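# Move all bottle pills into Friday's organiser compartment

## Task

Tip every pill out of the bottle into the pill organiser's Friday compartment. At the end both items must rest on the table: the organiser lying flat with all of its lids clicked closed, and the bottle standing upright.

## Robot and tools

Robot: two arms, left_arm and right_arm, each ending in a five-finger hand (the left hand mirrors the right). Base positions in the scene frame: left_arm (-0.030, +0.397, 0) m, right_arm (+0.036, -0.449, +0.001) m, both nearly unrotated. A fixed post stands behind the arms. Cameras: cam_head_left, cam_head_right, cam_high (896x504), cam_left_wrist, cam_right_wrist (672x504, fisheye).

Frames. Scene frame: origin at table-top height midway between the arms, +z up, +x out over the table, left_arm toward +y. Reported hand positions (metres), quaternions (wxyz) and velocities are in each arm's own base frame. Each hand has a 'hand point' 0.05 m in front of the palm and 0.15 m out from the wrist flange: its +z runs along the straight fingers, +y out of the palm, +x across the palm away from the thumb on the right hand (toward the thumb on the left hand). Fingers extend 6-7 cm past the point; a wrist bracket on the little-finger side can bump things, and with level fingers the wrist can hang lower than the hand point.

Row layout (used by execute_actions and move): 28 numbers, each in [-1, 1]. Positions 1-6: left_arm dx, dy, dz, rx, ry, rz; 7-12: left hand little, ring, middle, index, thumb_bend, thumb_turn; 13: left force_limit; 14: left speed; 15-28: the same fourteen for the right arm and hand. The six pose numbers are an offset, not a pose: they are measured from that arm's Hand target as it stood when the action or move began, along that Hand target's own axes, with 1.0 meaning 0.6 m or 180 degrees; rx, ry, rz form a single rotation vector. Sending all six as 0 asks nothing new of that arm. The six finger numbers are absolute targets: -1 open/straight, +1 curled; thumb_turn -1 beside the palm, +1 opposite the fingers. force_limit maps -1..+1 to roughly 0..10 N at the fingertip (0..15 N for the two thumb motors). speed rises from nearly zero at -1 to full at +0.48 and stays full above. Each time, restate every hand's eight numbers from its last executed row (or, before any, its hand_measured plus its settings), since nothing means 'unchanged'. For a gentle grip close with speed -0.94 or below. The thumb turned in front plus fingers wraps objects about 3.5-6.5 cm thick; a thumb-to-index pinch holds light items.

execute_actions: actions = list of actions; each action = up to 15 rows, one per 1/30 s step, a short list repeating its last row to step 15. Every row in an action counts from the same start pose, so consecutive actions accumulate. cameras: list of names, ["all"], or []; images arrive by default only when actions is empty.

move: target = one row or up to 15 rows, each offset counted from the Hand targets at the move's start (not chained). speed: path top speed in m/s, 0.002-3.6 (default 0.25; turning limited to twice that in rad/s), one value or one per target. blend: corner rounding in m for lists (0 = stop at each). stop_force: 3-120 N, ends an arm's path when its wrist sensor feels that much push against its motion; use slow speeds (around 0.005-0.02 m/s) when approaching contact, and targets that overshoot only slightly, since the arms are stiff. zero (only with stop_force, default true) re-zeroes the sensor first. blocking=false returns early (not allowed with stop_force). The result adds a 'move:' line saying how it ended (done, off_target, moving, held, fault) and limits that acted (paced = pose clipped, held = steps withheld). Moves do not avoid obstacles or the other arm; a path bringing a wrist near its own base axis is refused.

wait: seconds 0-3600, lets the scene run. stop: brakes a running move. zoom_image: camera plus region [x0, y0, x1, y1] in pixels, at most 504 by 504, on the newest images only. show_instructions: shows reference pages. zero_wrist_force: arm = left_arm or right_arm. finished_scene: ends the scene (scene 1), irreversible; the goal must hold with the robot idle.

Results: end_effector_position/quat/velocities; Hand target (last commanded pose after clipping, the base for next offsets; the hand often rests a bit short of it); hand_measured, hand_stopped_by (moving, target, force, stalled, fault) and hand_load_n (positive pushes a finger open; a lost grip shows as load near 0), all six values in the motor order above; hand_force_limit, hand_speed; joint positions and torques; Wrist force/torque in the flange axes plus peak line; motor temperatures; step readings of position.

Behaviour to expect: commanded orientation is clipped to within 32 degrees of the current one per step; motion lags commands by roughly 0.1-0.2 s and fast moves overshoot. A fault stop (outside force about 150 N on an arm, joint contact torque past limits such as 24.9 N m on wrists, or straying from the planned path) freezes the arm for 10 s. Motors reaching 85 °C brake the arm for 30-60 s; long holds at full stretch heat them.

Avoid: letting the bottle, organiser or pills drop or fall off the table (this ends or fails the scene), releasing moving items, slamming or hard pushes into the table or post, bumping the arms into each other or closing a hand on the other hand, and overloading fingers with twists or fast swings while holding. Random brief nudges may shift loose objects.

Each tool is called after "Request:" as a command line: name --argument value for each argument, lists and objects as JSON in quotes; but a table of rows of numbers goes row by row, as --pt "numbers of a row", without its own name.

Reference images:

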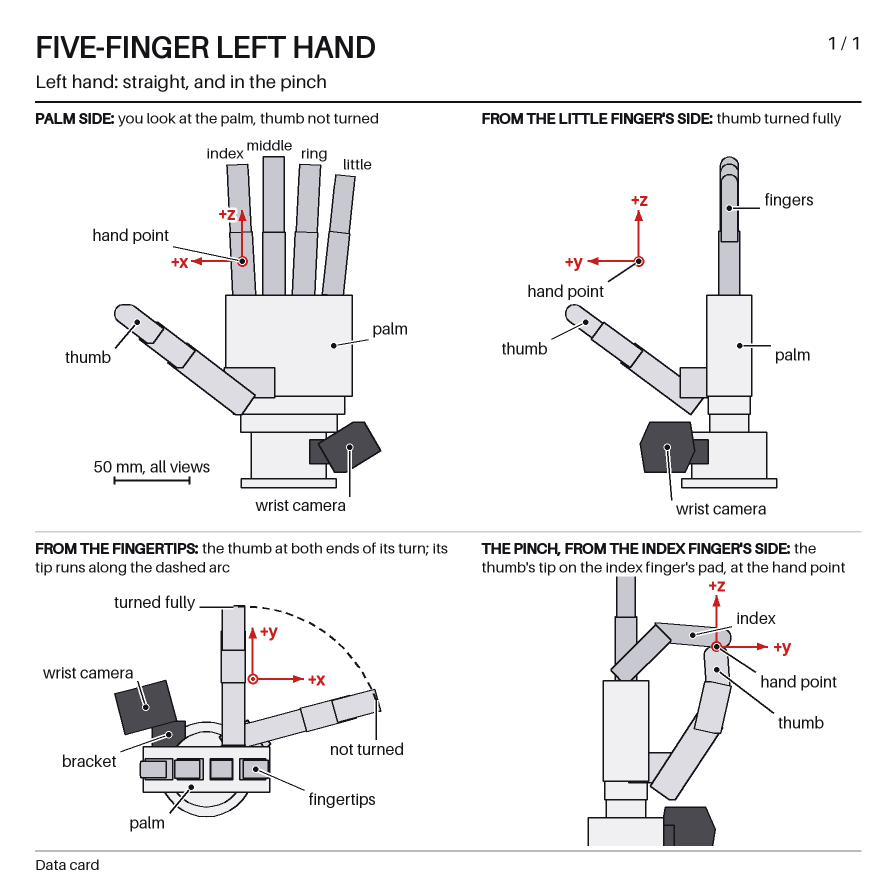

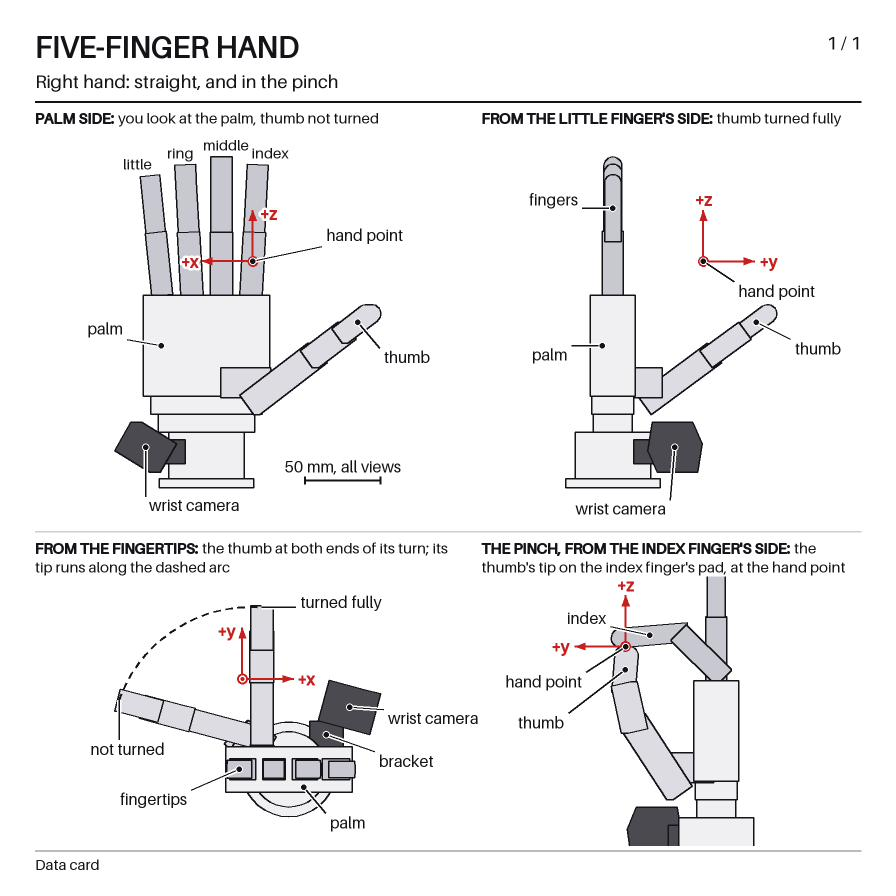

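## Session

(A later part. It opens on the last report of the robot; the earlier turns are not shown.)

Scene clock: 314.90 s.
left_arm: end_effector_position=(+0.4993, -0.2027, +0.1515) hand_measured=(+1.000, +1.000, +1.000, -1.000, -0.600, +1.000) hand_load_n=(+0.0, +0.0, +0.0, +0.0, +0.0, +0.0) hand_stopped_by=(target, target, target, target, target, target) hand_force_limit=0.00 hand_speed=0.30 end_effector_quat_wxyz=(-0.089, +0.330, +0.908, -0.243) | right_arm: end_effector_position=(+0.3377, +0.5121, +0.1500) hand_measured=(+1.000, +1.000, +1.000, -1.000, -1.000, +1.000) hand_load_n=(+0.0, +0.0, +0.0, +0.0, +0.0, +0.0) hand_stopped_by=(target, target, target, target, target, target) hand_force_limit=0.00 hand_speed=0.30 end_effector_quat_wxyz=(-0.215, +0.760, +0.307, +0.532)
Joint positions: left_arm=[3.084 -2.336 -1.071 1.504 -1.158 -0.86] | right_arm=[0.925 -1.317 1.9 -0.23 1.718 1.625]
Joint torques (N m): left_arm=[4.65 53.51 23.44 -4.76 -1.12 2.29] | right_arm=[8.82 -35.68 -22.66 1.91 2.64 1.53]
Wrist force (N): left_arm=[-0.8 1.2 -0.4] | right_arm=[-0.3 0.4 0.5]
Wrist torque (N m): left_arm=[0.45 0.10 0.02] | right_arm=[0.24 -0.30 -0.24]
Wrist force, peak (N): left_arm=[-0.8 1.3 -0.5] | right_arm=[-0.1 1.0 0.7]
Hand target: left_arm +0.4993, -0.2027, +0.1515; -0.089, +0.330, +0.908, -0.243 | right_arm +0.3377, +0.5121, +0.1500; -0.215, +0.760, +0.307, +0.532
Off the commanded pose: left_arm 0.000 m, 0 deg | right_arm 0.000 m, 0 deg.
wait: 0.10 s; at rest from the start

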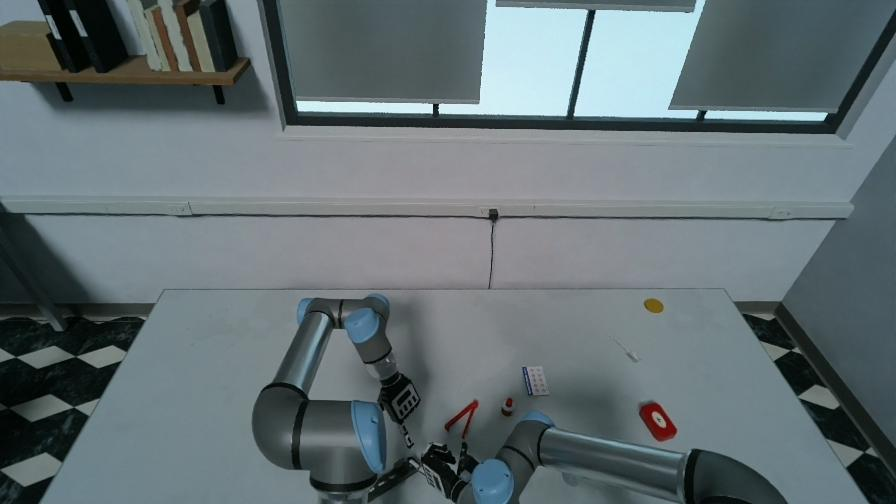

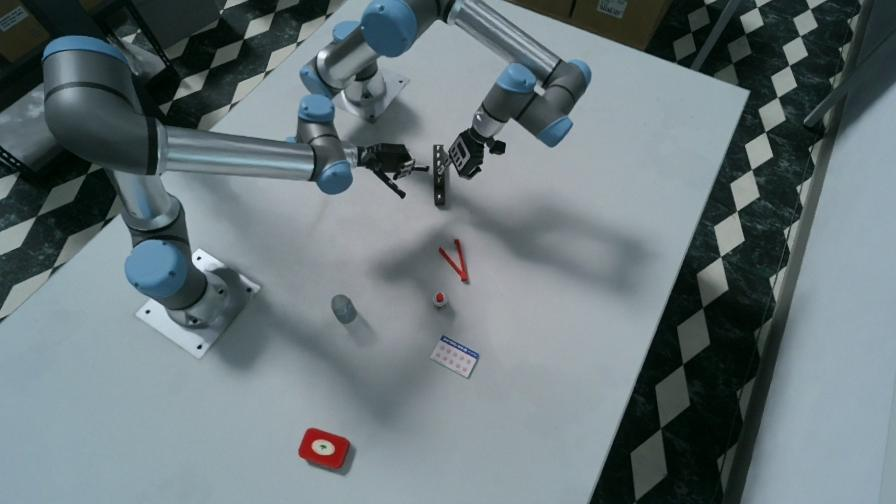

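Request:
move --pt "0 0 0 0 0 0 1 1 1 -1 -0.6 1 0 0.3 0.3602 0 -0.1311 0 0 0 1 1 1 -1 -1 1 0 0.3" --pt "0 0 0 0 0 0 1 1 1 -1 -0.6 1 0 0.3 0.3427 0.6125 -0.1793 -0.1827 0 0.0665 1 1 1 -1 -1 1 0 0.3" --speed 0.3 --blend 0.06 --cameras '["cam_right_wrist","cam_high","cam_head_left","cam_head_right"]'

Scene clock: 340.70 s.
left_arm: end_effector_position=(+0.4993, -0.2027, +0.1515) hand_measured=(+1.000, +1.000, +1.000, -1.000, -0.600, +1.000) hand_load_n=(+0.0, +0.0, +0.0, +0.0, +0.0, +0.0) hand_stopped_by=(target, target, target, target, target, target) hand_force_limit=0.00 hand_speed=0.30 end_effector_quat_wxyz=(-0.089, +0.330, +0.908, -0.243) | right_arm: end_effector_position=(+0.5707, +0.2265, +0.3799) hand_measured=(+1.000, +1.000, +1.000, -1.000, -1.000, +1.000) hand_load_n=(+0.0, +0.0, +0.0, +0.0, +0.0, +0.0) hand_stopped_by=(target, target, target, target, target, target) hand_force_limit=0.00 hand_speed=0.30 end_effector_quat_wxyz=(-0.045, +0.817, +0.064, +0.572)
Joint positions: left_arm=[3.084 -2.336 -1.071 1.504 -1.158 -0.86] | right_arm=[0.315 -1.47 1.463 0.36 1.719 1.625]
Joint torques (N m): left_arm=[4.62 49.37 23.58 -4.47 -1.23 2.4] | right_arm=[-5.1 -19.02 -27.49 2.03 1.55 1.52]
Wrist force (N): left_arm=[-0.7 1.4 -0.4] | right_arm=[-0.5 0.7 0.3]
Wrist torque (N m): left_arm=[0.48 0.09 0.02] | right_arm=[0.26 -0.28 -0.23]
Wrist force, peak (N): left_arm=[-1.0 1.4 -0.4] | right_arm=[-0.4 1.5 0.9]
Hand target: left_arm +0.4993, -0.2027, +0.1515; -0.089, +0.330, +0.908, -0.243 | right_arm +0.5708, +0.2263, +0.3799; -0.045, +0.817, +0.064, +0.572
Off the commanded pose: left_arm 0.000 m, 0 deg | right_arm 0.000 m, 0 deg.
move: done
Images, in order (width x height): cam_head_left 896x504, cam_head_right 896x504, cam_high 896x504, cam_right_wrist 672x504.

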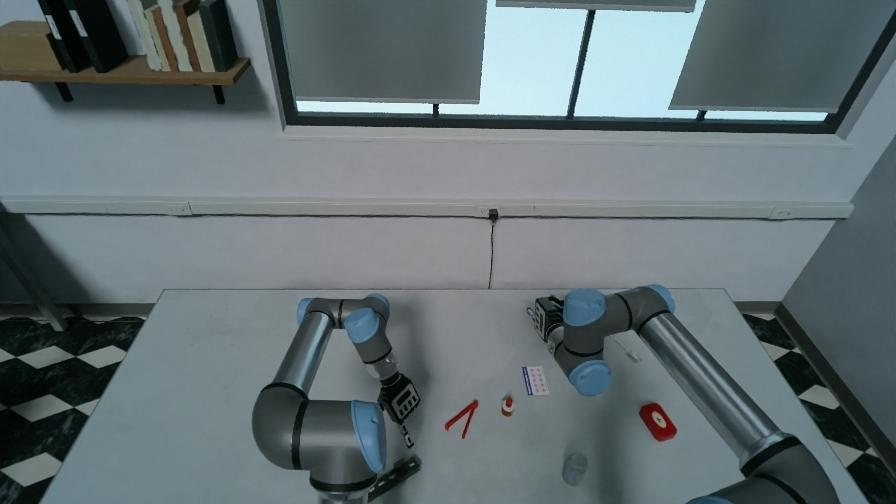

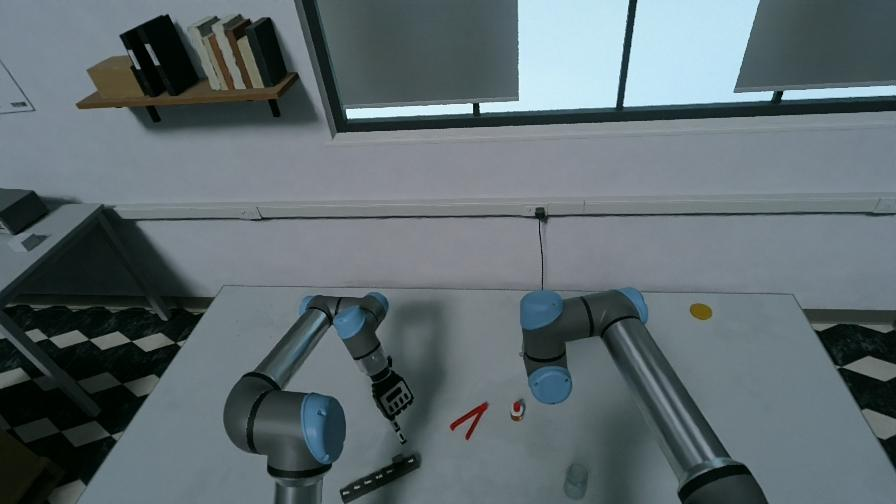

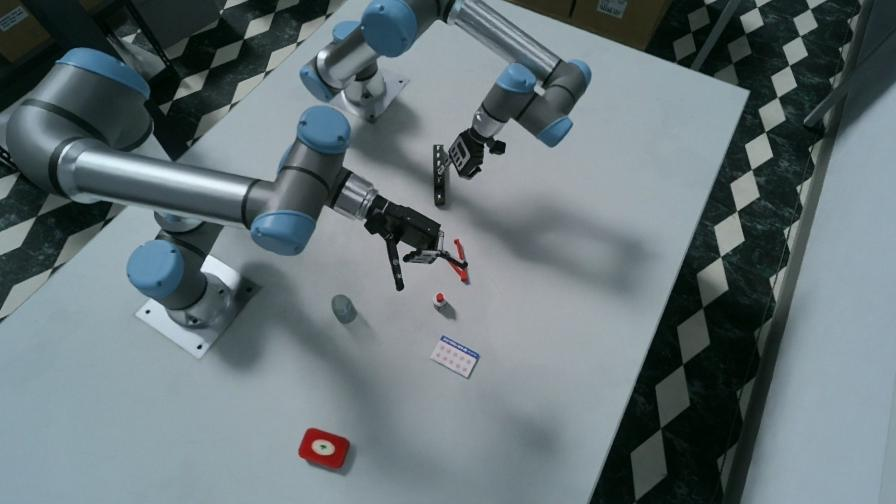

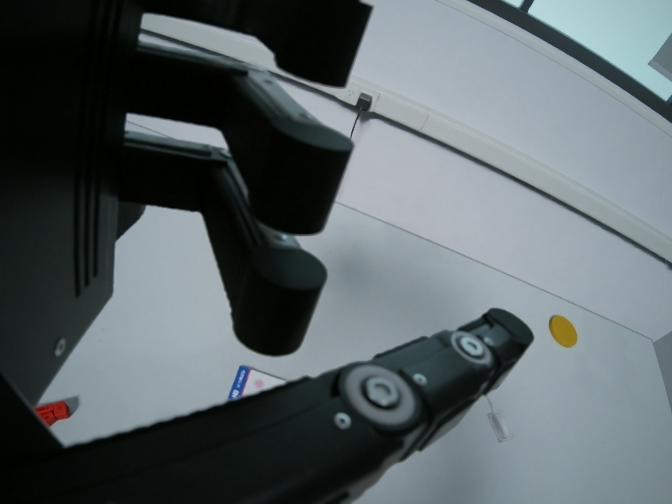

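Request:
zoom_image --camera "cam_head_right" --region '[320, 430, 450, 504]'

Request:
zoom_image --camera "cam_high" --region '[400, 130, 480, 220]'

Request:
zoom_image --camera "cam_high" --region '[310, 270, 380, 340]'

Request:
zoom_image --camera "cam_head_left" --region '[530, 430, 620, 504]'

Scaled by 3.877.

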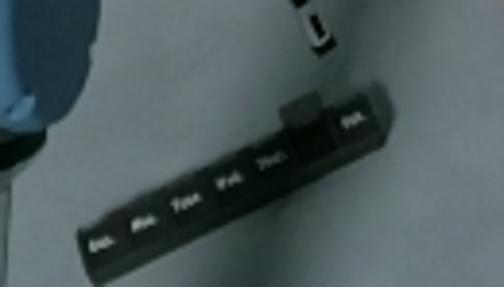

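Scaled by 5.600.

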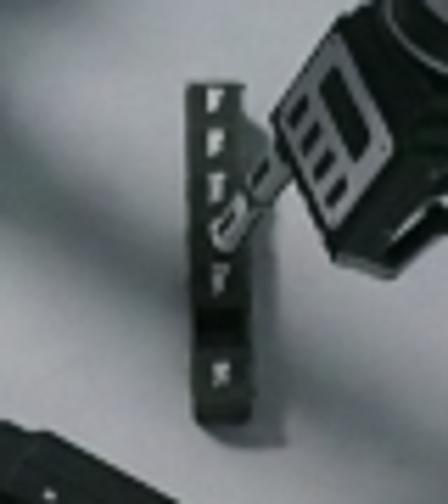

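Scaled by 7.200.

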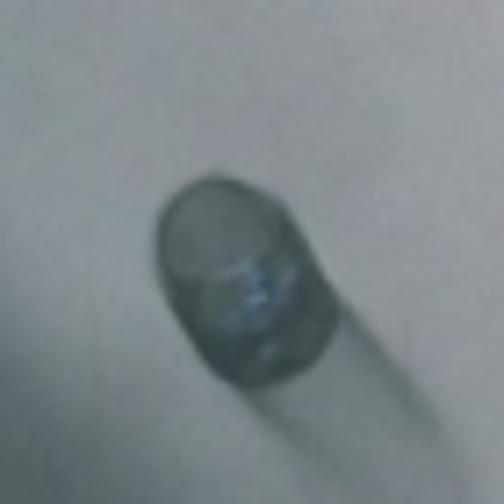

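Scaled by 5.600.

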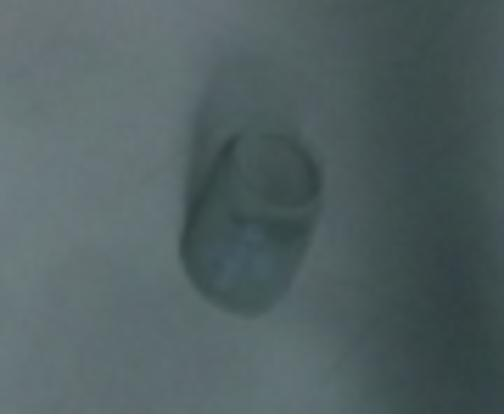

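Request:
move --pt "0 -0.04 -0.07 0 0 0 1 1 1 -1 -0.6 1 0 0.3 -0.0178 0.6133 -0.0491 -0.1827 0 0.0665 1 1 1 -1 -1 1 0 0.3" --pt "0 -0.0821 -0.1422 0 0 0 1 1 1 -1 -0.6 1 0 0.3 -0.1042 0.9766 -0.2862 -0.3132 0 0.114 1 1 1 -1 -1 1 0 0.3" --speed 0.3 --blend 0.08

Scene clock: 347.87 s.
left_arm: end_effector_position=(+0.4993, -0.2027, +0.2500) hand_measured=(+1.000, +1.000, +1.000, -1.000, -0.600, +1.000) hand_load_n=(+0.5, +0.0, +0.0, +0.0, +0.0, +0.0) hand_stopped_by=(target, target, target, target, target, target) hand_force_limit=0.00 hand_speed=0.30 end_effector_quat_wxyz=(-0.089, +0.330, +0.908, -0.243) | right_arm: end_effector_position=(+0.4820, -0.3808, +0.3798) hand_measured=(+1.000, +1.000, +1.000, -1.000, -1.000, +1.000) hand_load_n=(+0.0, +0.0, +0.0, +0.0, +0.0, +0.5) hand_stopped_by=(target, target, target, target, target, target) hand_force_limit=0.00 hand_speed=0.30 end_effector_quat_wxyz=(+0.247, +0.739, -0.353, +0.518)
Joint positions: left_arm=[3.084 -2.293 -0.892 1.281 -1.158 -0.86] | right_arm=[-0.731 -1.469 1.463 0.36 1.72 1.626]
Joint torques (N m): left_arm=[-9.74 40.97 24.44 -4.35 -0.93 -1.82] | right_arm=[-8.23 -16.89 -26.16 2.05 -2.05 -2.04]
Wrist force (N): left_arm=[-0.8 1.1 -0.4] | right_arm=[-0.4 0.8 0.3]
Wrist torque (N m): left_arm=[0.45 0.11 0.01] | right_arm=[0.26 -0.29 -0.12]
Wrist force, peak (N): left_arm=[-0.8 1.4 -0.7] | right_arm=[-0.3 1.8 0.7]
Hand target: left_arm +0.4993, -0.2027, +0.2500; -0.089, +0.330, +0.908, -0.243 | right_arm +0.4819, -0.3810, +0.3798; +0.247, +0.739, -0.353, +0.518
Off the commanded pose: left_arm 0.000 m, 0 deg | right_arm 0.000 m, 0 deg.
move: done

Request:
move --target '[-0.2235,-0.5048,0.3493,-0.0607,-0.4003,0.2028,-1,-1,-1,-1,-1,1,0,0.3,0,0,0,0,0,0,1,1,1,-1,-1,1,0,0.3]' --speed 0.25 --cameras '["all"]'

Scene clock: 352.57 s.
left_arm: end_effector_position=(+0.3660, -0.5700, +0.2202) hand_measured=(-1.000, -1.000, -1.000, -1.000, -1.000, +1.000) hand_load_n=(+0.0, +0.0, +0.0, +0.0, +0.0, +0.0) hand_stopped_by=(target, target, target, target, target, target) hand_force_limit=0.00 hand_speed=0.30 end_effector_quat_wxyz=(+0.556, +0.383, +0.664, -0.322) | right_arm: end_effector_position=(+0.4819, -0.3810, +0.3798) hand_measured=(+1.000, +1.000, +1.000, -1.000, -1.000, +1.000) hand_load_n=(+0.0, +0.0, +0.0, +0.0, +0.0, +0.0) hand_stopped_by=(target, target, target, target, target, target) hand_force_limit=0.00 hand_speed=0.30 end_effector_quat_wxyz=(+0.247, +0.739, -0.353, +0.518)
Joint positions: left_arm=[2.34 -1.78 -1.856 3.456 -1.328 -1.528] | right_arm=[-0.732 -1.469 1.462 0.36 1.72 1.626]
Joint torques (N m): left_arm=[-11.89 21.52 9.89 3.39 -1.35 2.32] | right_arm=[-8.02 -18.79 -24.97 1.9 -2.1 -2.01]
Wrist force (N): left_arm=[-0.8 -0.3 -0.2] | right_arm=[-0.6 0.5 0.4]
Wrist torque (N m): left_arm=[0.15 -0.11 0.03] | right_arm=[0.21 -0.26 -0.15]
Wrist force, peak (N): left_arm=[-0.8 1.9 -0.6] | right_arm=[-0.4 1.0 0.5]
Hand target: left_arm +0.3660, -0.5701, +0.2202; +0.557, +0.383, +0.663, -0.322 | right_arm +0.4819, -0.3810, +0.3798; +0.247, +0.739, -0.353, +0.518
Off the commanded pose: left_arm 0.000 m, 0 deg | right_arm 0.000 m, 0 deg.
move: done

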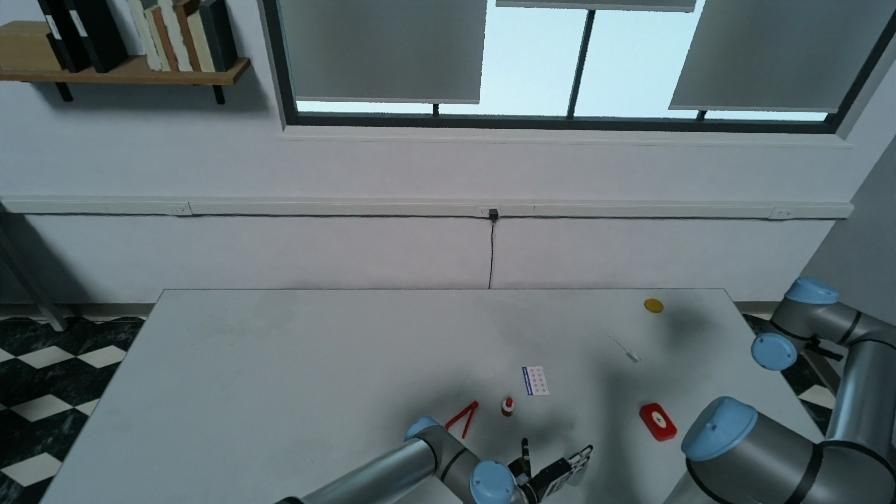

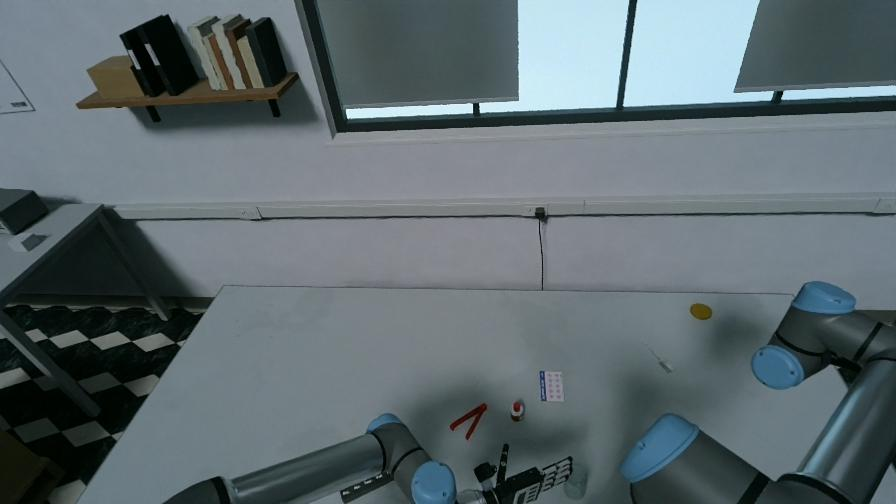

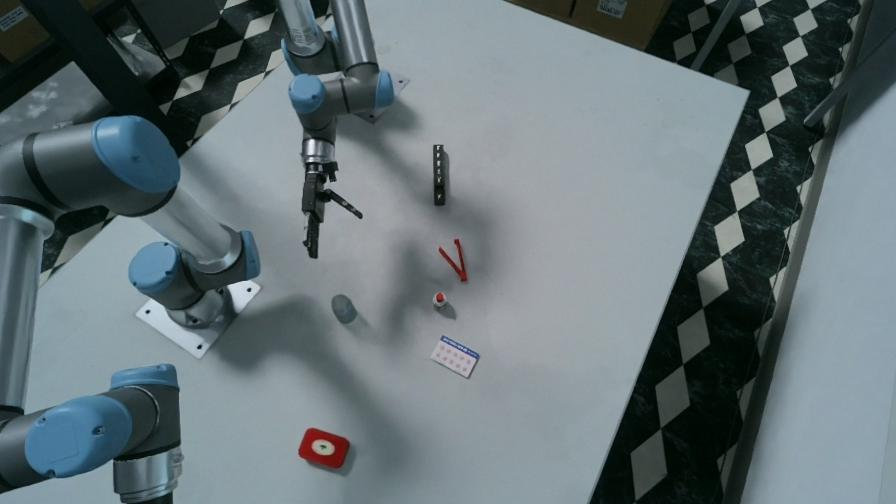

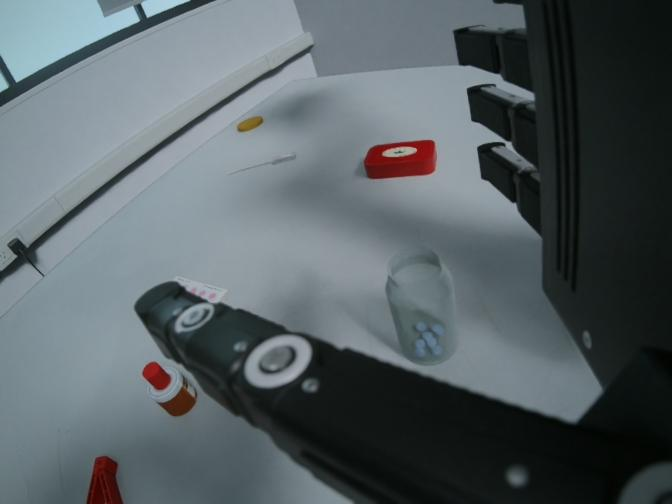

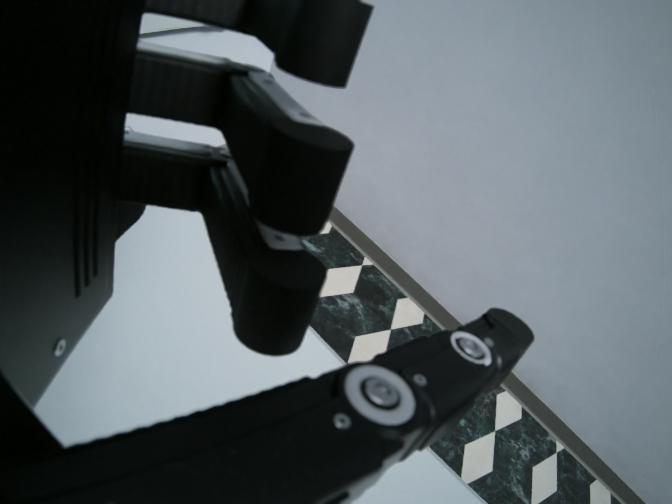

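Request:
zoom_image --camera "cam_left_wrist" --region '[360, 220, 490, 380]'

Scaled by 3.150 from the camera's image (finer frame: 960x720).

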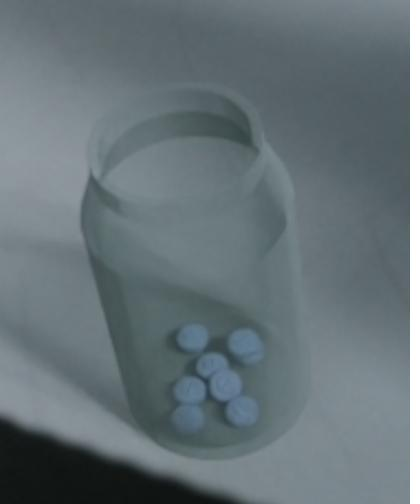

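Request:
move --target '[0.3043,-0.0135,0.0990,0,0,0,-1,-1,-1,-1,-1,1,0,0.3,0,0,0,0,0,0,1,1,1,-1,-1,1,0,0.3]' --speed 0.1 --cameras '["cam_left_wrist","cam_high"]'

Request:
zoom_image --camera "cam_left_wrist" --region '[330, 100, 560, 380]'

Scene clock: 359.07 s.
left_arm: end_effector_position=(+0.3723, -0.5974, +0.0302) hand_measured=(-1.000, -1.000, -1.000, -1.000, -1.000, +1.000) hand_load_n=(+0.0, +0.0, +0.0, +0.0, +0.0, +0.0) hand_stopped_by=(target, target, target, target, target, target) hand_force_limit=0.00 hand_speed=0.30 end_effector_quat_wxyz=(+0.557, +0.383, +0.663, -0.322) | right_arm: end_effector_position=(+0.4819, -0.3810, +0.3798) hand_measured=(+1.000, +1.000, +1.000, -1.000, -1.000, +1.000) hand_load_n=(+0.0, +0.0, +0.0, +0.0, +0.0, +0.0) hand_stopped_by=(target, target, target, target, target, target) hand_force_limit=0.00 hand_speed=0.30 end_effector_quat_wxyz=(+0.247, +0.739, -0.353, +0.518)
Joint positions: left_arm=[2.307 -2.146 -1.937 3.905 -1.361 -1.534] | right_arm=[-0.732 -1.469 1.462 0.36 1.72 1.626]
Joint torques (N m): left_arm=[-10.51 30.41 19.67 2.85 -1.53 -1.98] | right_arm=[-7.2 -19.03 -26.18 1.92 -1.94 -1.84]
Wrist force (N): left_arm=[-1.0 -0.3 -0.5] | right_arm=[-0.3 0.6 0.3]
Wrist torque (N m): left_arm=[0.18 -0.08 0.08] | right_arm=[0.24 -0.30 -0.12]
Wrist force, peak (N): left_arm=[-1.2 -0.5 -0.5] | right_arm=[-0.4 1.2 0.3]
Hand target: left_arm +0.3723, -0.5974, +0.0300; +0.557, +0.383, +0.663, -0.322 | right_arm +0.4819, -0.3810, +0.3798; +0.247, +0.739, -0.353, +0.518
Off the commanded pose: left_arm 0.000 m, 0 deg | right_arm 0.000 m, 0 deg.
move: done
Images, in order (width x height): cam_high 896x504, cam_left_wrist 672x504.

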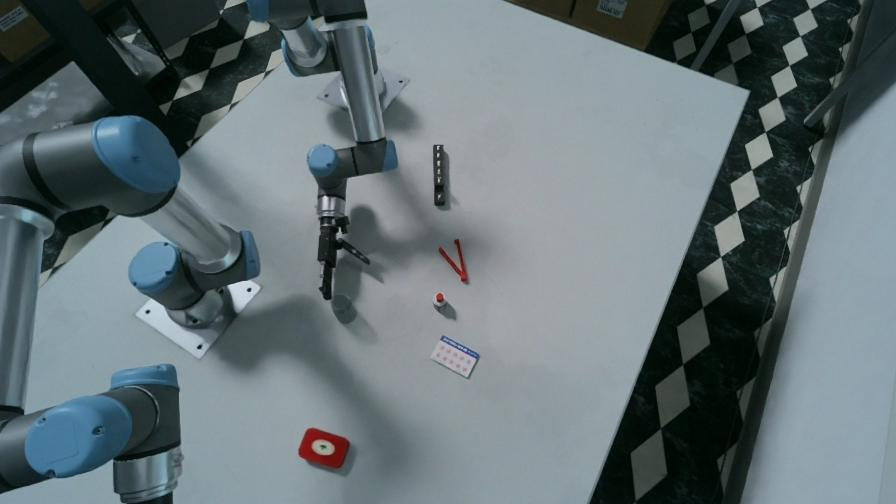

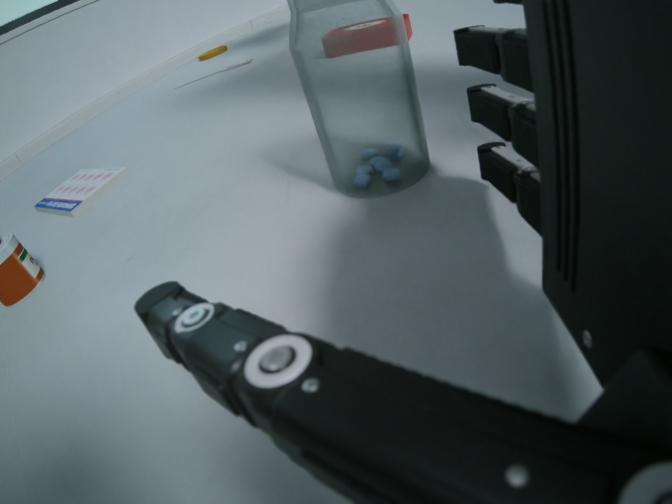

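Scaled by 1.800 from the camera's image (finer frame: 960x720).

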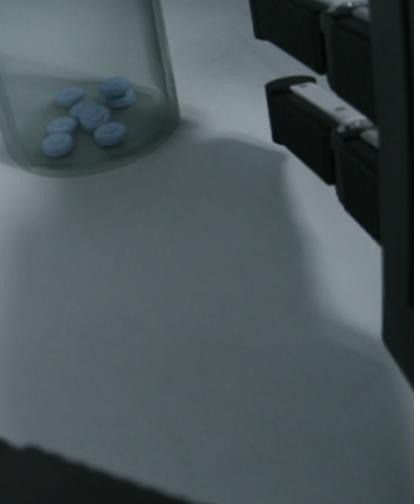

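Request:
move --target '[-0.0327,0,0.1855,0,0,0,-1,-1,-1,-1,-1,1,0,0.3,0,0,0,0,0,0,1,1,1,-1,-1,1,0,0.3]' --speed 0.06 --stop_force 5 --cameras '["cam_left_wrist","cam_high"]'

Scene clock: 363.73 s.
left_arm: end_effector_position=(+0.4288, -0.6953, +0.0300) hand_measured=(-1.000, -1.000, -1.000, -1.000, -1.000, +1.000) hand_load_n=(+0.0, +0.0, +0.0, +0.0, +0.0, +0.0) hand_stopped_by=(target, target, target, target, target, target) hand_force_limit=0.00 hand_speed=0.30 end_effector_quat_wxyz=(+0.557, +0.383, +0.663, -0.322) | right_arm: end_effector_position=(+0.4819, -0.3810, +0.3798) hand_measured=(+1.000, +1.000, +1.000, -1.000, -1.000, +1.000) hand_load_n=(+0.0, +0.0, +0.0, +0.0, +0.0, +0.0) hand_stopped_by=(target, target, target, target, target, target) hand_force_limit=0.00 hand_speed=0.30 end_effector_quat_wxyz=(+0.247, +0.739, -0.353, +0.518)
Joint positions: left_arm=[2.265 -2.331 -1.565 3.719 -1.403 -1.541] | right_arm=[-0.732 -1.469 1.462 0.36 1.72 1.626]
Joint torques (N m): left_arm=[-11.84 40.12 22.31 -0.56 -1.79 -2.1] | right_arm=[-7.34 -18.39 -26.61 1.87 -1.88 -1.76]
Wrist force (N): left_arm=[-0.7 -0.1 -0.6] | right_arm=[-0.3 0.7 0.6]
Wrist torque (N m): left_arm=[0.20 -0.14 0.11] | right_arm=[0.22 -0.31 -0.13]
Wrist force, peak (N): left_arm=[-1.0 -0.3 -0.7] | right_arm=[-0.5 1.0 0.4]
Hand target: left_arm +0.4288, -0.6953, +0.0300; +0.557, +0.383, +0.663, -0.322 | right_arm +0.4819, -0.3810, +0.3798; +0.247, +0.739, -0.353, +0.518
Off the commanded pose: left_arm 0.000 m, 0 deg | right_arm 0.000 m, 0 deg.
move: done
Images, in order (width x height): cam_high 896x504, cam_left_wrist 672x504.

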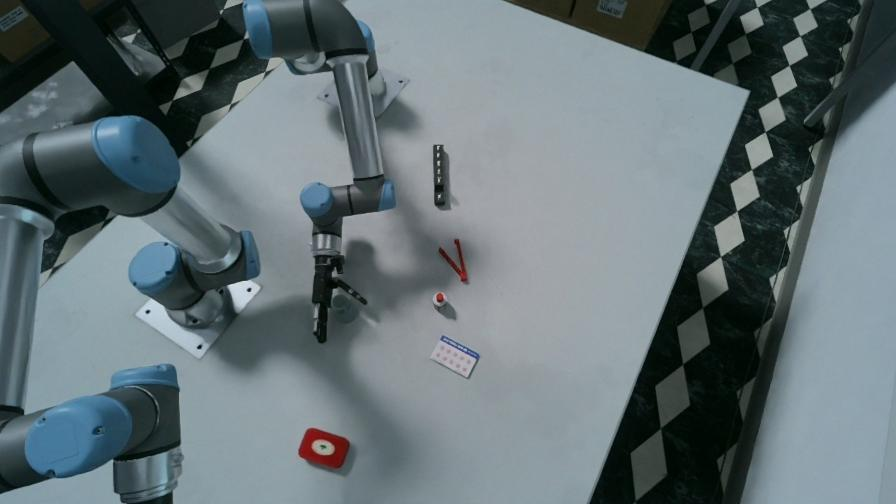

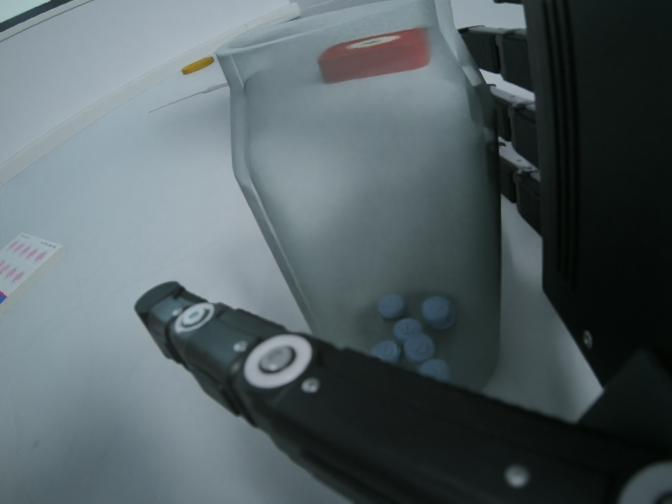

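Request:
move --target '[-0.0041,0.015,0.0230,0,0,0,-1,-1,-1,-1,-1,1,0,0.3,0,0,0,0,0,0,1,1,1,-1,-1,1,0,0.3]' --speed 0.03 --cameras '["cam_left_wrist"]'

Scene clock: 369.60 s.
left_arm: end_effector_position=(+0.4435, -0.7029, +0.0301) hand_measured=(-1.000, -1.000, -1.000, -1.000, -1.000, +1.000) hand_load_n=(+0.0, +0.0, +0.0, +0.0, +0.0, +0.0) hand_stopped_by=(target, target, target, target, target, target) hand_force_limit=0.00 hand_speed=0.30 end_effector_quat_wxyz=(+0.557, +0.383, +0.663, -0.322) | right_arm: end_effector_position=(+0.4819, -0.3810, +0.3798) hand_measured=(+1.000, +1.000, +1.000, -1.000, -1.000, +1.000) hand_load_n=(+0.0, +0.0, +0.0, +0.0, +0.0, +0.0) hand_stopped_by=(target, target, target, target, target, target) hand_force_limit=0.00 hand_speed=0.30 end_effector_quat_wxyz=(+0.247, +0.739, -0.353, +0.518)
Joint positions: left_arm=[2.276 -2.355 -1.517 3.694 -1.392 -1.539] | right_arm=[-0.732 -1.469 1.462 0.36 1.72 1.626]
Joint torques (N m): left_arm=[6.98 41.38 21.65 -0.61 1.85 2.5] | right_arm=[-7.84 -18.66 -25.3 1.8 -1.76 -1.47]
Wrist force (N): left_arm=[-0.8 -0.2 -0.8] | right_arm=[-0.3 0.6 0.0]
Wrist torque (N m): left_arm=[0.20 -0.12 0.02] | right_arm=[0.25 -0.29 -0.12]
Wrist force, peak (N): left_arm=[-1.0 -0.5 -0.7] | right_arm=[-0.6 0.9 0.5]
Hand target: left_arm +0.4436, -0.7029, +0.0301; +0.557, +0.383, +0.663, -0.322 | right_arm +0.4819, -0.3810, +0.3798; +0.247, +0.739, -0.353, +0.518
Off the commanded pose: left_arm 0.000 m, 0 deg | right_arm 0.000 m, 0 deg.
move: done

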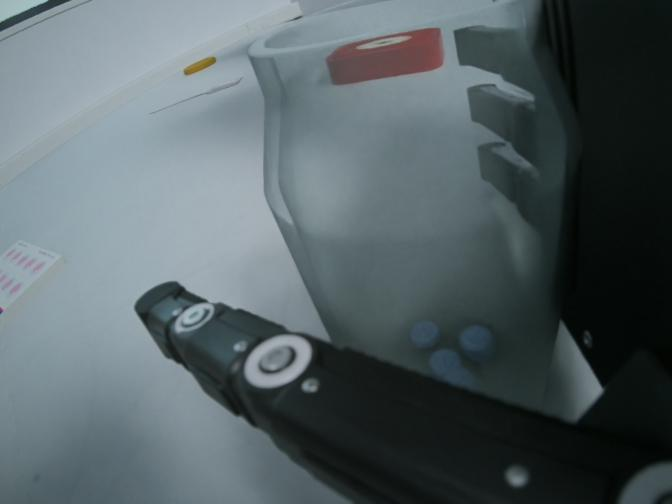

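Request:
move --target '[0,0,0,0,0,0,-1,-0.45,-0.45,-0.45,-0.5,1,-0.3,-0.6,0,0,0,0,0,0,1,1,1,-1,-1,1,0,0.3]' --cameras '["cam_left_wrist"]'

Scene clock: 384.80 s.
left_arm: end_effector_position=(+0.4436, -0.7029, +0.0301) hand_measured=(-1.000, -0.450, -0.450, -0.450, -0.500, +1.000) hand_load_n=(+0.0, +0.0, +0.0, +0.0, +0.0, +0.0) hand_stopped_by=(target, target, target, target, target, target) hand_force_limit=-0.30 hand_speed=-0.60 end_effector_quat_wxyz=(+0.557, +0.383, +0.663, -0.322) | right_arm: end_effector_position=(+0.4819, -0.3810, +0.3798) hand_measured=(+1.000, +1.000, +1.000, -1.000, -1.000, +1.000) hand_load_n=(+0.0, +0.0, +0.0, +0.0, +0.0, +0.5) hand_stopped_by=(target, target, target, target, target, target) hand_force_limit=0.00 hand_speed=0.30 end_effector_quat_wxyz=(+0.247, +0.739, -0.353, +0.518)
Joint positions: left_arm=[2.276 -2.355 -1.516 3.694 -1.392 -1.539] | right_arm=[-0.732 -1.469 1.462 0.36 1.72 1.626]
Joint torques (N m): left_arm=[7.79 40.62 22.96 -0.55 1.22 2.47] | right_arm=[-7.74 -18.32 -26 1.81 -1.82 -1.44]
Wrist force (N): left_arm=[-0.9 -0.4 -0.5] | right_arm=[-0.3 0.4 0.3]
Wrist torque (N m): left_arm=[0.15 -0.10 0.02] | right_arm=[0.21 -0.31 -0.12]
Wrist force, peak (N): left_arm=[-0.9 -0.5 -0.9] | right_arm=[-0.2 1.1 0.5]
Hand target: left_arm +0.4436, -0.7029, +0.0301; +0.557, +0.383, +0.663, -0.322 | right_arm +0.4819, -0.3810, +0.3798; +0.247, +0.739, -0.353, +0.518
Off the commanded pose: left_arm 0.000 m, 0 deg | right_arm 0.000 m, 0 deg.
move: done

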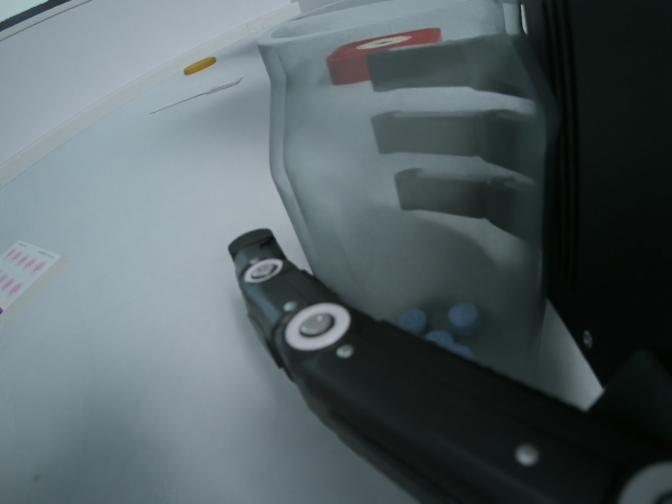

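Request:
move --target '[0,0,0,0,0,0,-1,0.4,0.4,0.4,0.3,1,-0.3,-0.94,0,0,0,0,0,0,1,1,1,-1,-1,1,0,0.3]' --cameras '["cam_left_wrist"]'

Scene clock: 389.10 s.
left_arm: end_effector_position=(+0.4436, -0.7029, +0.0301) hand_measured=(-1.000, +0.142, +0.022, -0.084, -0.328, +1.000) hand_load_n=(+0.0, +4.0, +1.5, +3.0, +9.0, +0.5) hand_stopped_by=(target, force, force, force, force, target) hand_force_limit=-0.30 hand_speed=-0.94 end_effector_quat_wxyz=(+0.557, +0.383, +0.663, -0.322) | right_arm: end_effector_position=(+0.4819, -0.3810, +0.3798) hand_measured=(+1.000, +1.000, +1.000, -1.000, -1.000, +1.000) hand_load_n=(+0.0, +0.0, +0.0, +0.0, +0.5, +0.0) hand_stopped_by=(target, target, target, target, target, target) hand_force_limit=0.00 hand_speed=0.30 end_effector_quat_wxyz=(+0.247, +0.739, -0.353, +0.518)
Joint positions: left_arm=[2.276 -2.355 -1.516 3.694 -1.392 -1.539] | right_arm=[-0.732 -1.469 1.462 0.36 1.72 1.626]
Joint torques (N m): left_arm=[6.51 39.71 21.22 -0.33 -0.65 2.4] | right_arm=[-7.93 -18.56 -25.46 1.84 -1.78 -1.13]
Wrist force (N): left_arm=[-2.5 -0.5 -0.8] | right_arm=[-0.3 0.5 0.3]
Wrist torque (N m): left_arm=[0.15 0.00 -0.05] | right_arm=[0.21 -0.30 -0.13]
Wrist force, peak (N): left_arm=[-2.6 -0.4 -0.9] | right_arm=[-0.6 1.0 0.2]
Hand target: left_arm +0.4436, -0.7029, +0.0301; +0.557, +0.383, +0.663, -0.322 | right_arm +0.4819, -0.3810, +0.3798; +0.247, +0.739, -0.353, +0.518
Off the commanded pose: left_arm 0.000 m, 0 deg | right_arm 0.000 m, 0 deg.
move: done

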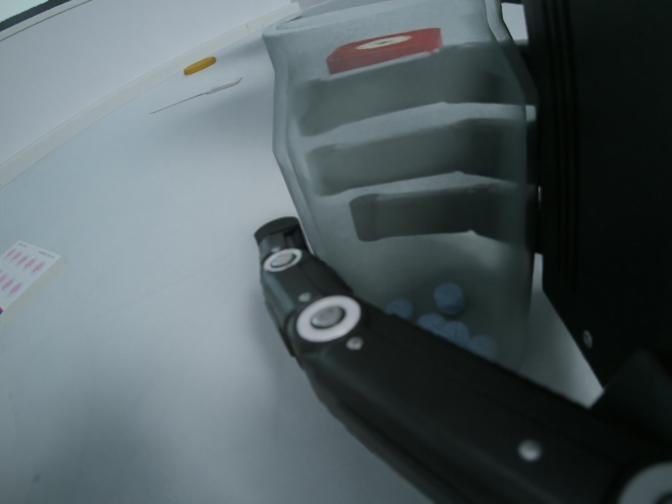

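Request:
move --target '[-0.0492,0,-0.0087,0,0,0,-1,0.4,0.4,0.4,0.3,1,-0.3,-0.94,0,0,0,0,0,0,1,1,1,-1,-1,1,0,0.3]' --speed 0.03 --cameras '["cam_left_wrist","cam_high"]'

Scene clock: 391.13 s.
left_arm: end_effector_position=(+0.4436, -0.7029, +0.0599) hand_measured=(-1.000, +0.142, +0.022, -0.084, -0.328, +1.000) hand_load_n=(+0.0, +3.5, +1.5, +3.0, +9.0, +1.0) hand_stopped_by=(target, force, force, force, force, target) hand_force_limit=-0.30 hand_speed=-0.94 end_effector_quat_wxyz=(+0.557, +0.383, +0.663, -0.322) | right_arm: end_effector_position=(+0.4819, -0.3810, +0.3798) hand_measured=(+1.000, +1.000, +1.000, -1.000, -1.000, +1.000) hand_load_n=(+0.0, +0.0, +0.0, +0.0, +0.0, +0.0) hand_stopped_by=(target, target, target, target, target, target) hand_force_limit=0.00 hand_speed=0.30 end_effector_quat_wxyz=(+0.247, +0.739, -0.353, +0.518)
Joint positions: left_arm=[2.276 -2.309 -1.507 3.639 -1.392 -1.539] | right_arm=[-0.732 -1.469 1.462 0.36 1.72 1.626]
Joint torques (N m): left_arm=[7.48 52.29 23.06 -0.63 1.31 2.13] | right_arm=[-7.67 -18.89 -25.33 1.7 -1.95 -1.23]
Wrist force (N): left_arm=[-0.4 -0.3 -0.5] | right_arm=[-0.5 0.7 0.4]
Wrist torque (N m): left_arm=[0.16 -0.15 0.03] | right_arm=[0.24 -0.28 -0.13]
Wrist force, peak (N): left_arm=[-2.6 -0.4 -0.9] | right_arm=[-0.8 0.8 0.3]
Hand target: left_arm +0.4436, -0.7029, +0.0600; +0.557, +0.383, +0.663, -0.322 | right_arm +0.4819, -0.3810, +0.3798; +0.247, +0.739, -0.353, +0.518
Off the commanded pose: left_arm 0.000 m, 0 deg | right_arm 0.000 m, 0 deg.
move: done
Images, in order (width x height): cam_high 896x504, cam_left_wrist 672x504.

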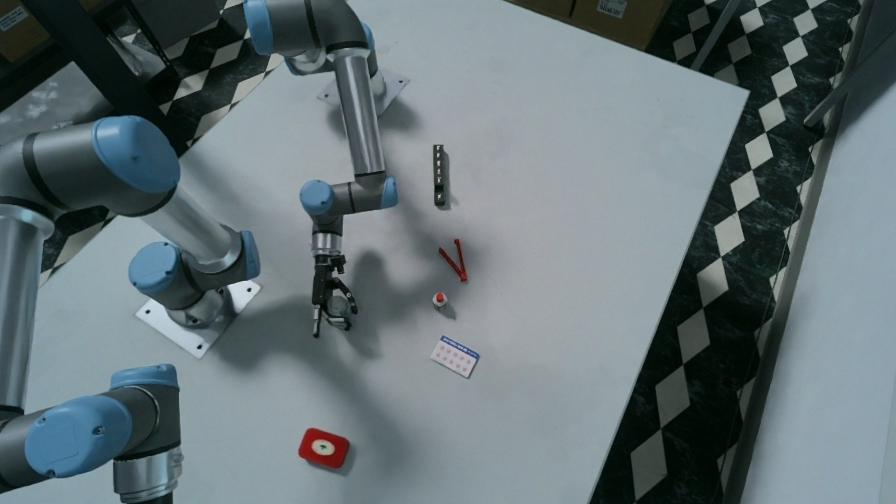

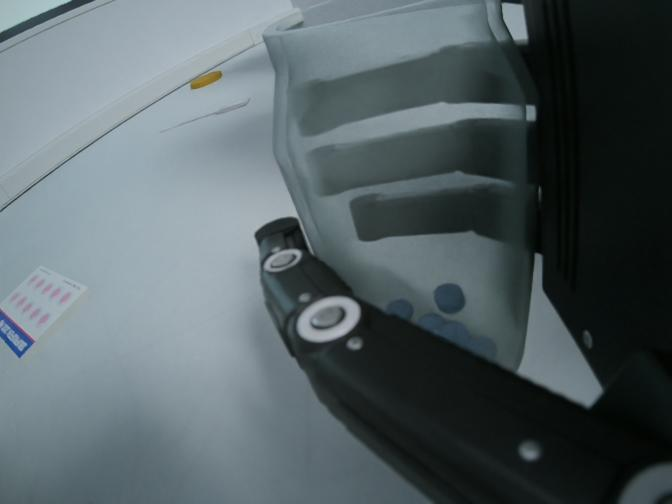

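Request:
move --pt "-0.1641 0 -0.0289 0 0 0 -1 0.4 0.4 0.4 0.3 1 -0.3 -0.94 0 0 0 0 0 0 1 1 1 -1 -1 1 0 0.3" --pt "-0.2315 0.3755 -0.5103 -0.2462 0 -0.0434 -1 0.4 0.4 0.4 0.3 1 -0.3 -0.94 0 0 0 0 0 0 1 1 1 -1 -1 1 0 0.3" --speed '[0.1,0.2]' --blend 0.03 --cameras '["cam_left_wrist"]'

Scene clock: 430.17 s.
left_arm: end_effector_position=(+0.5001, -0.3502, +0.2498) hand_measured=(-1.000, +0.142, +0.022, -0.084, -0.328, +1.000) hand_load_n=(+0.0, +3.5, +1.5, +3.0, +8.5, +1.0) hand_stopped_by=(target, force, force, force, force, target) hand_force_limit=-0.30 hand_speed=-0.94 end_effector_quat_wxyz=(+0.637, +0.100, +0.760, -0.084) | right_arm: end_effector_position=(+0.4819, -0.3810, +0.3798) hand_measured=(+1.000, +1.000, +1.000, -1.000, -1.000, +1.000) hand_load_n=(+0.5, +0.0, +0.0, +0.0, +0.0, +0.0) hand_stopped_by=(target, target, target, target, target, target) hand_force_limit=0.00 hand_speed=0.30 end_effector_quat_wxyz=(+0.247, +0.739, -0.353, +0.518)
Joint positions: left_arm=[2.517 -1.729 -1.834 3.377 -1.927 -1.637] | right_arm=[-0.732 -1.469 1.462 0.36 1.72 1.626]
Joint torques (N m): left_arm=[9.91 34.78 11.28 -0.76 -1.88 -1.88] | right_arm=[-7.56 -18.26 -25.56 1.72 -1.69 -1.02]
Wrist force (N): left_arm=[-0.1 -0.3 -0.5] | right_arm=[-0.6 0.5 0.4]
Wrist torque (N m): left_arm=[0.14 -0.18 0.10] | right_arm=[0.22 -0.26 -0.14]
Wrist force, peak (N): left_arm=[-0.4 0.7 -0.7] | right_arm=[-0.6 0.9 0.6]
Hand target: left_arm +0.5001, -0.3500, +0.2499; +0.637, +0.100, +0.760, -0.084 | right_arm +0.4819, -0.3810, +0.3798; +0.247, +0.739, -0.353, +0.518
Off the commanded pose: left_arm 0.000 m, 0 deg | right_arm 0.000 m, 0 deg.
move: done

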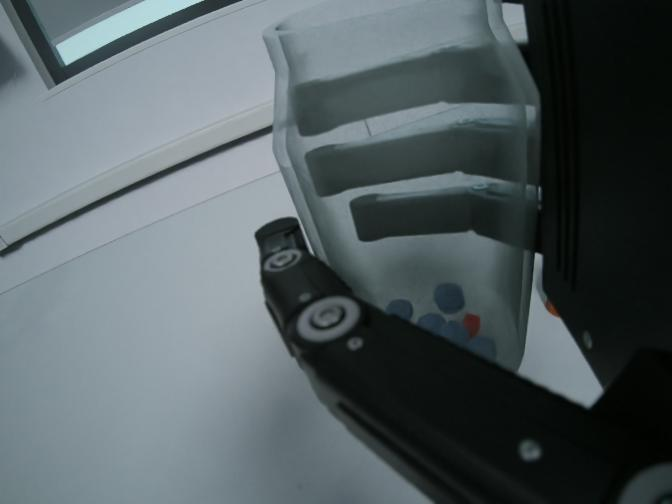

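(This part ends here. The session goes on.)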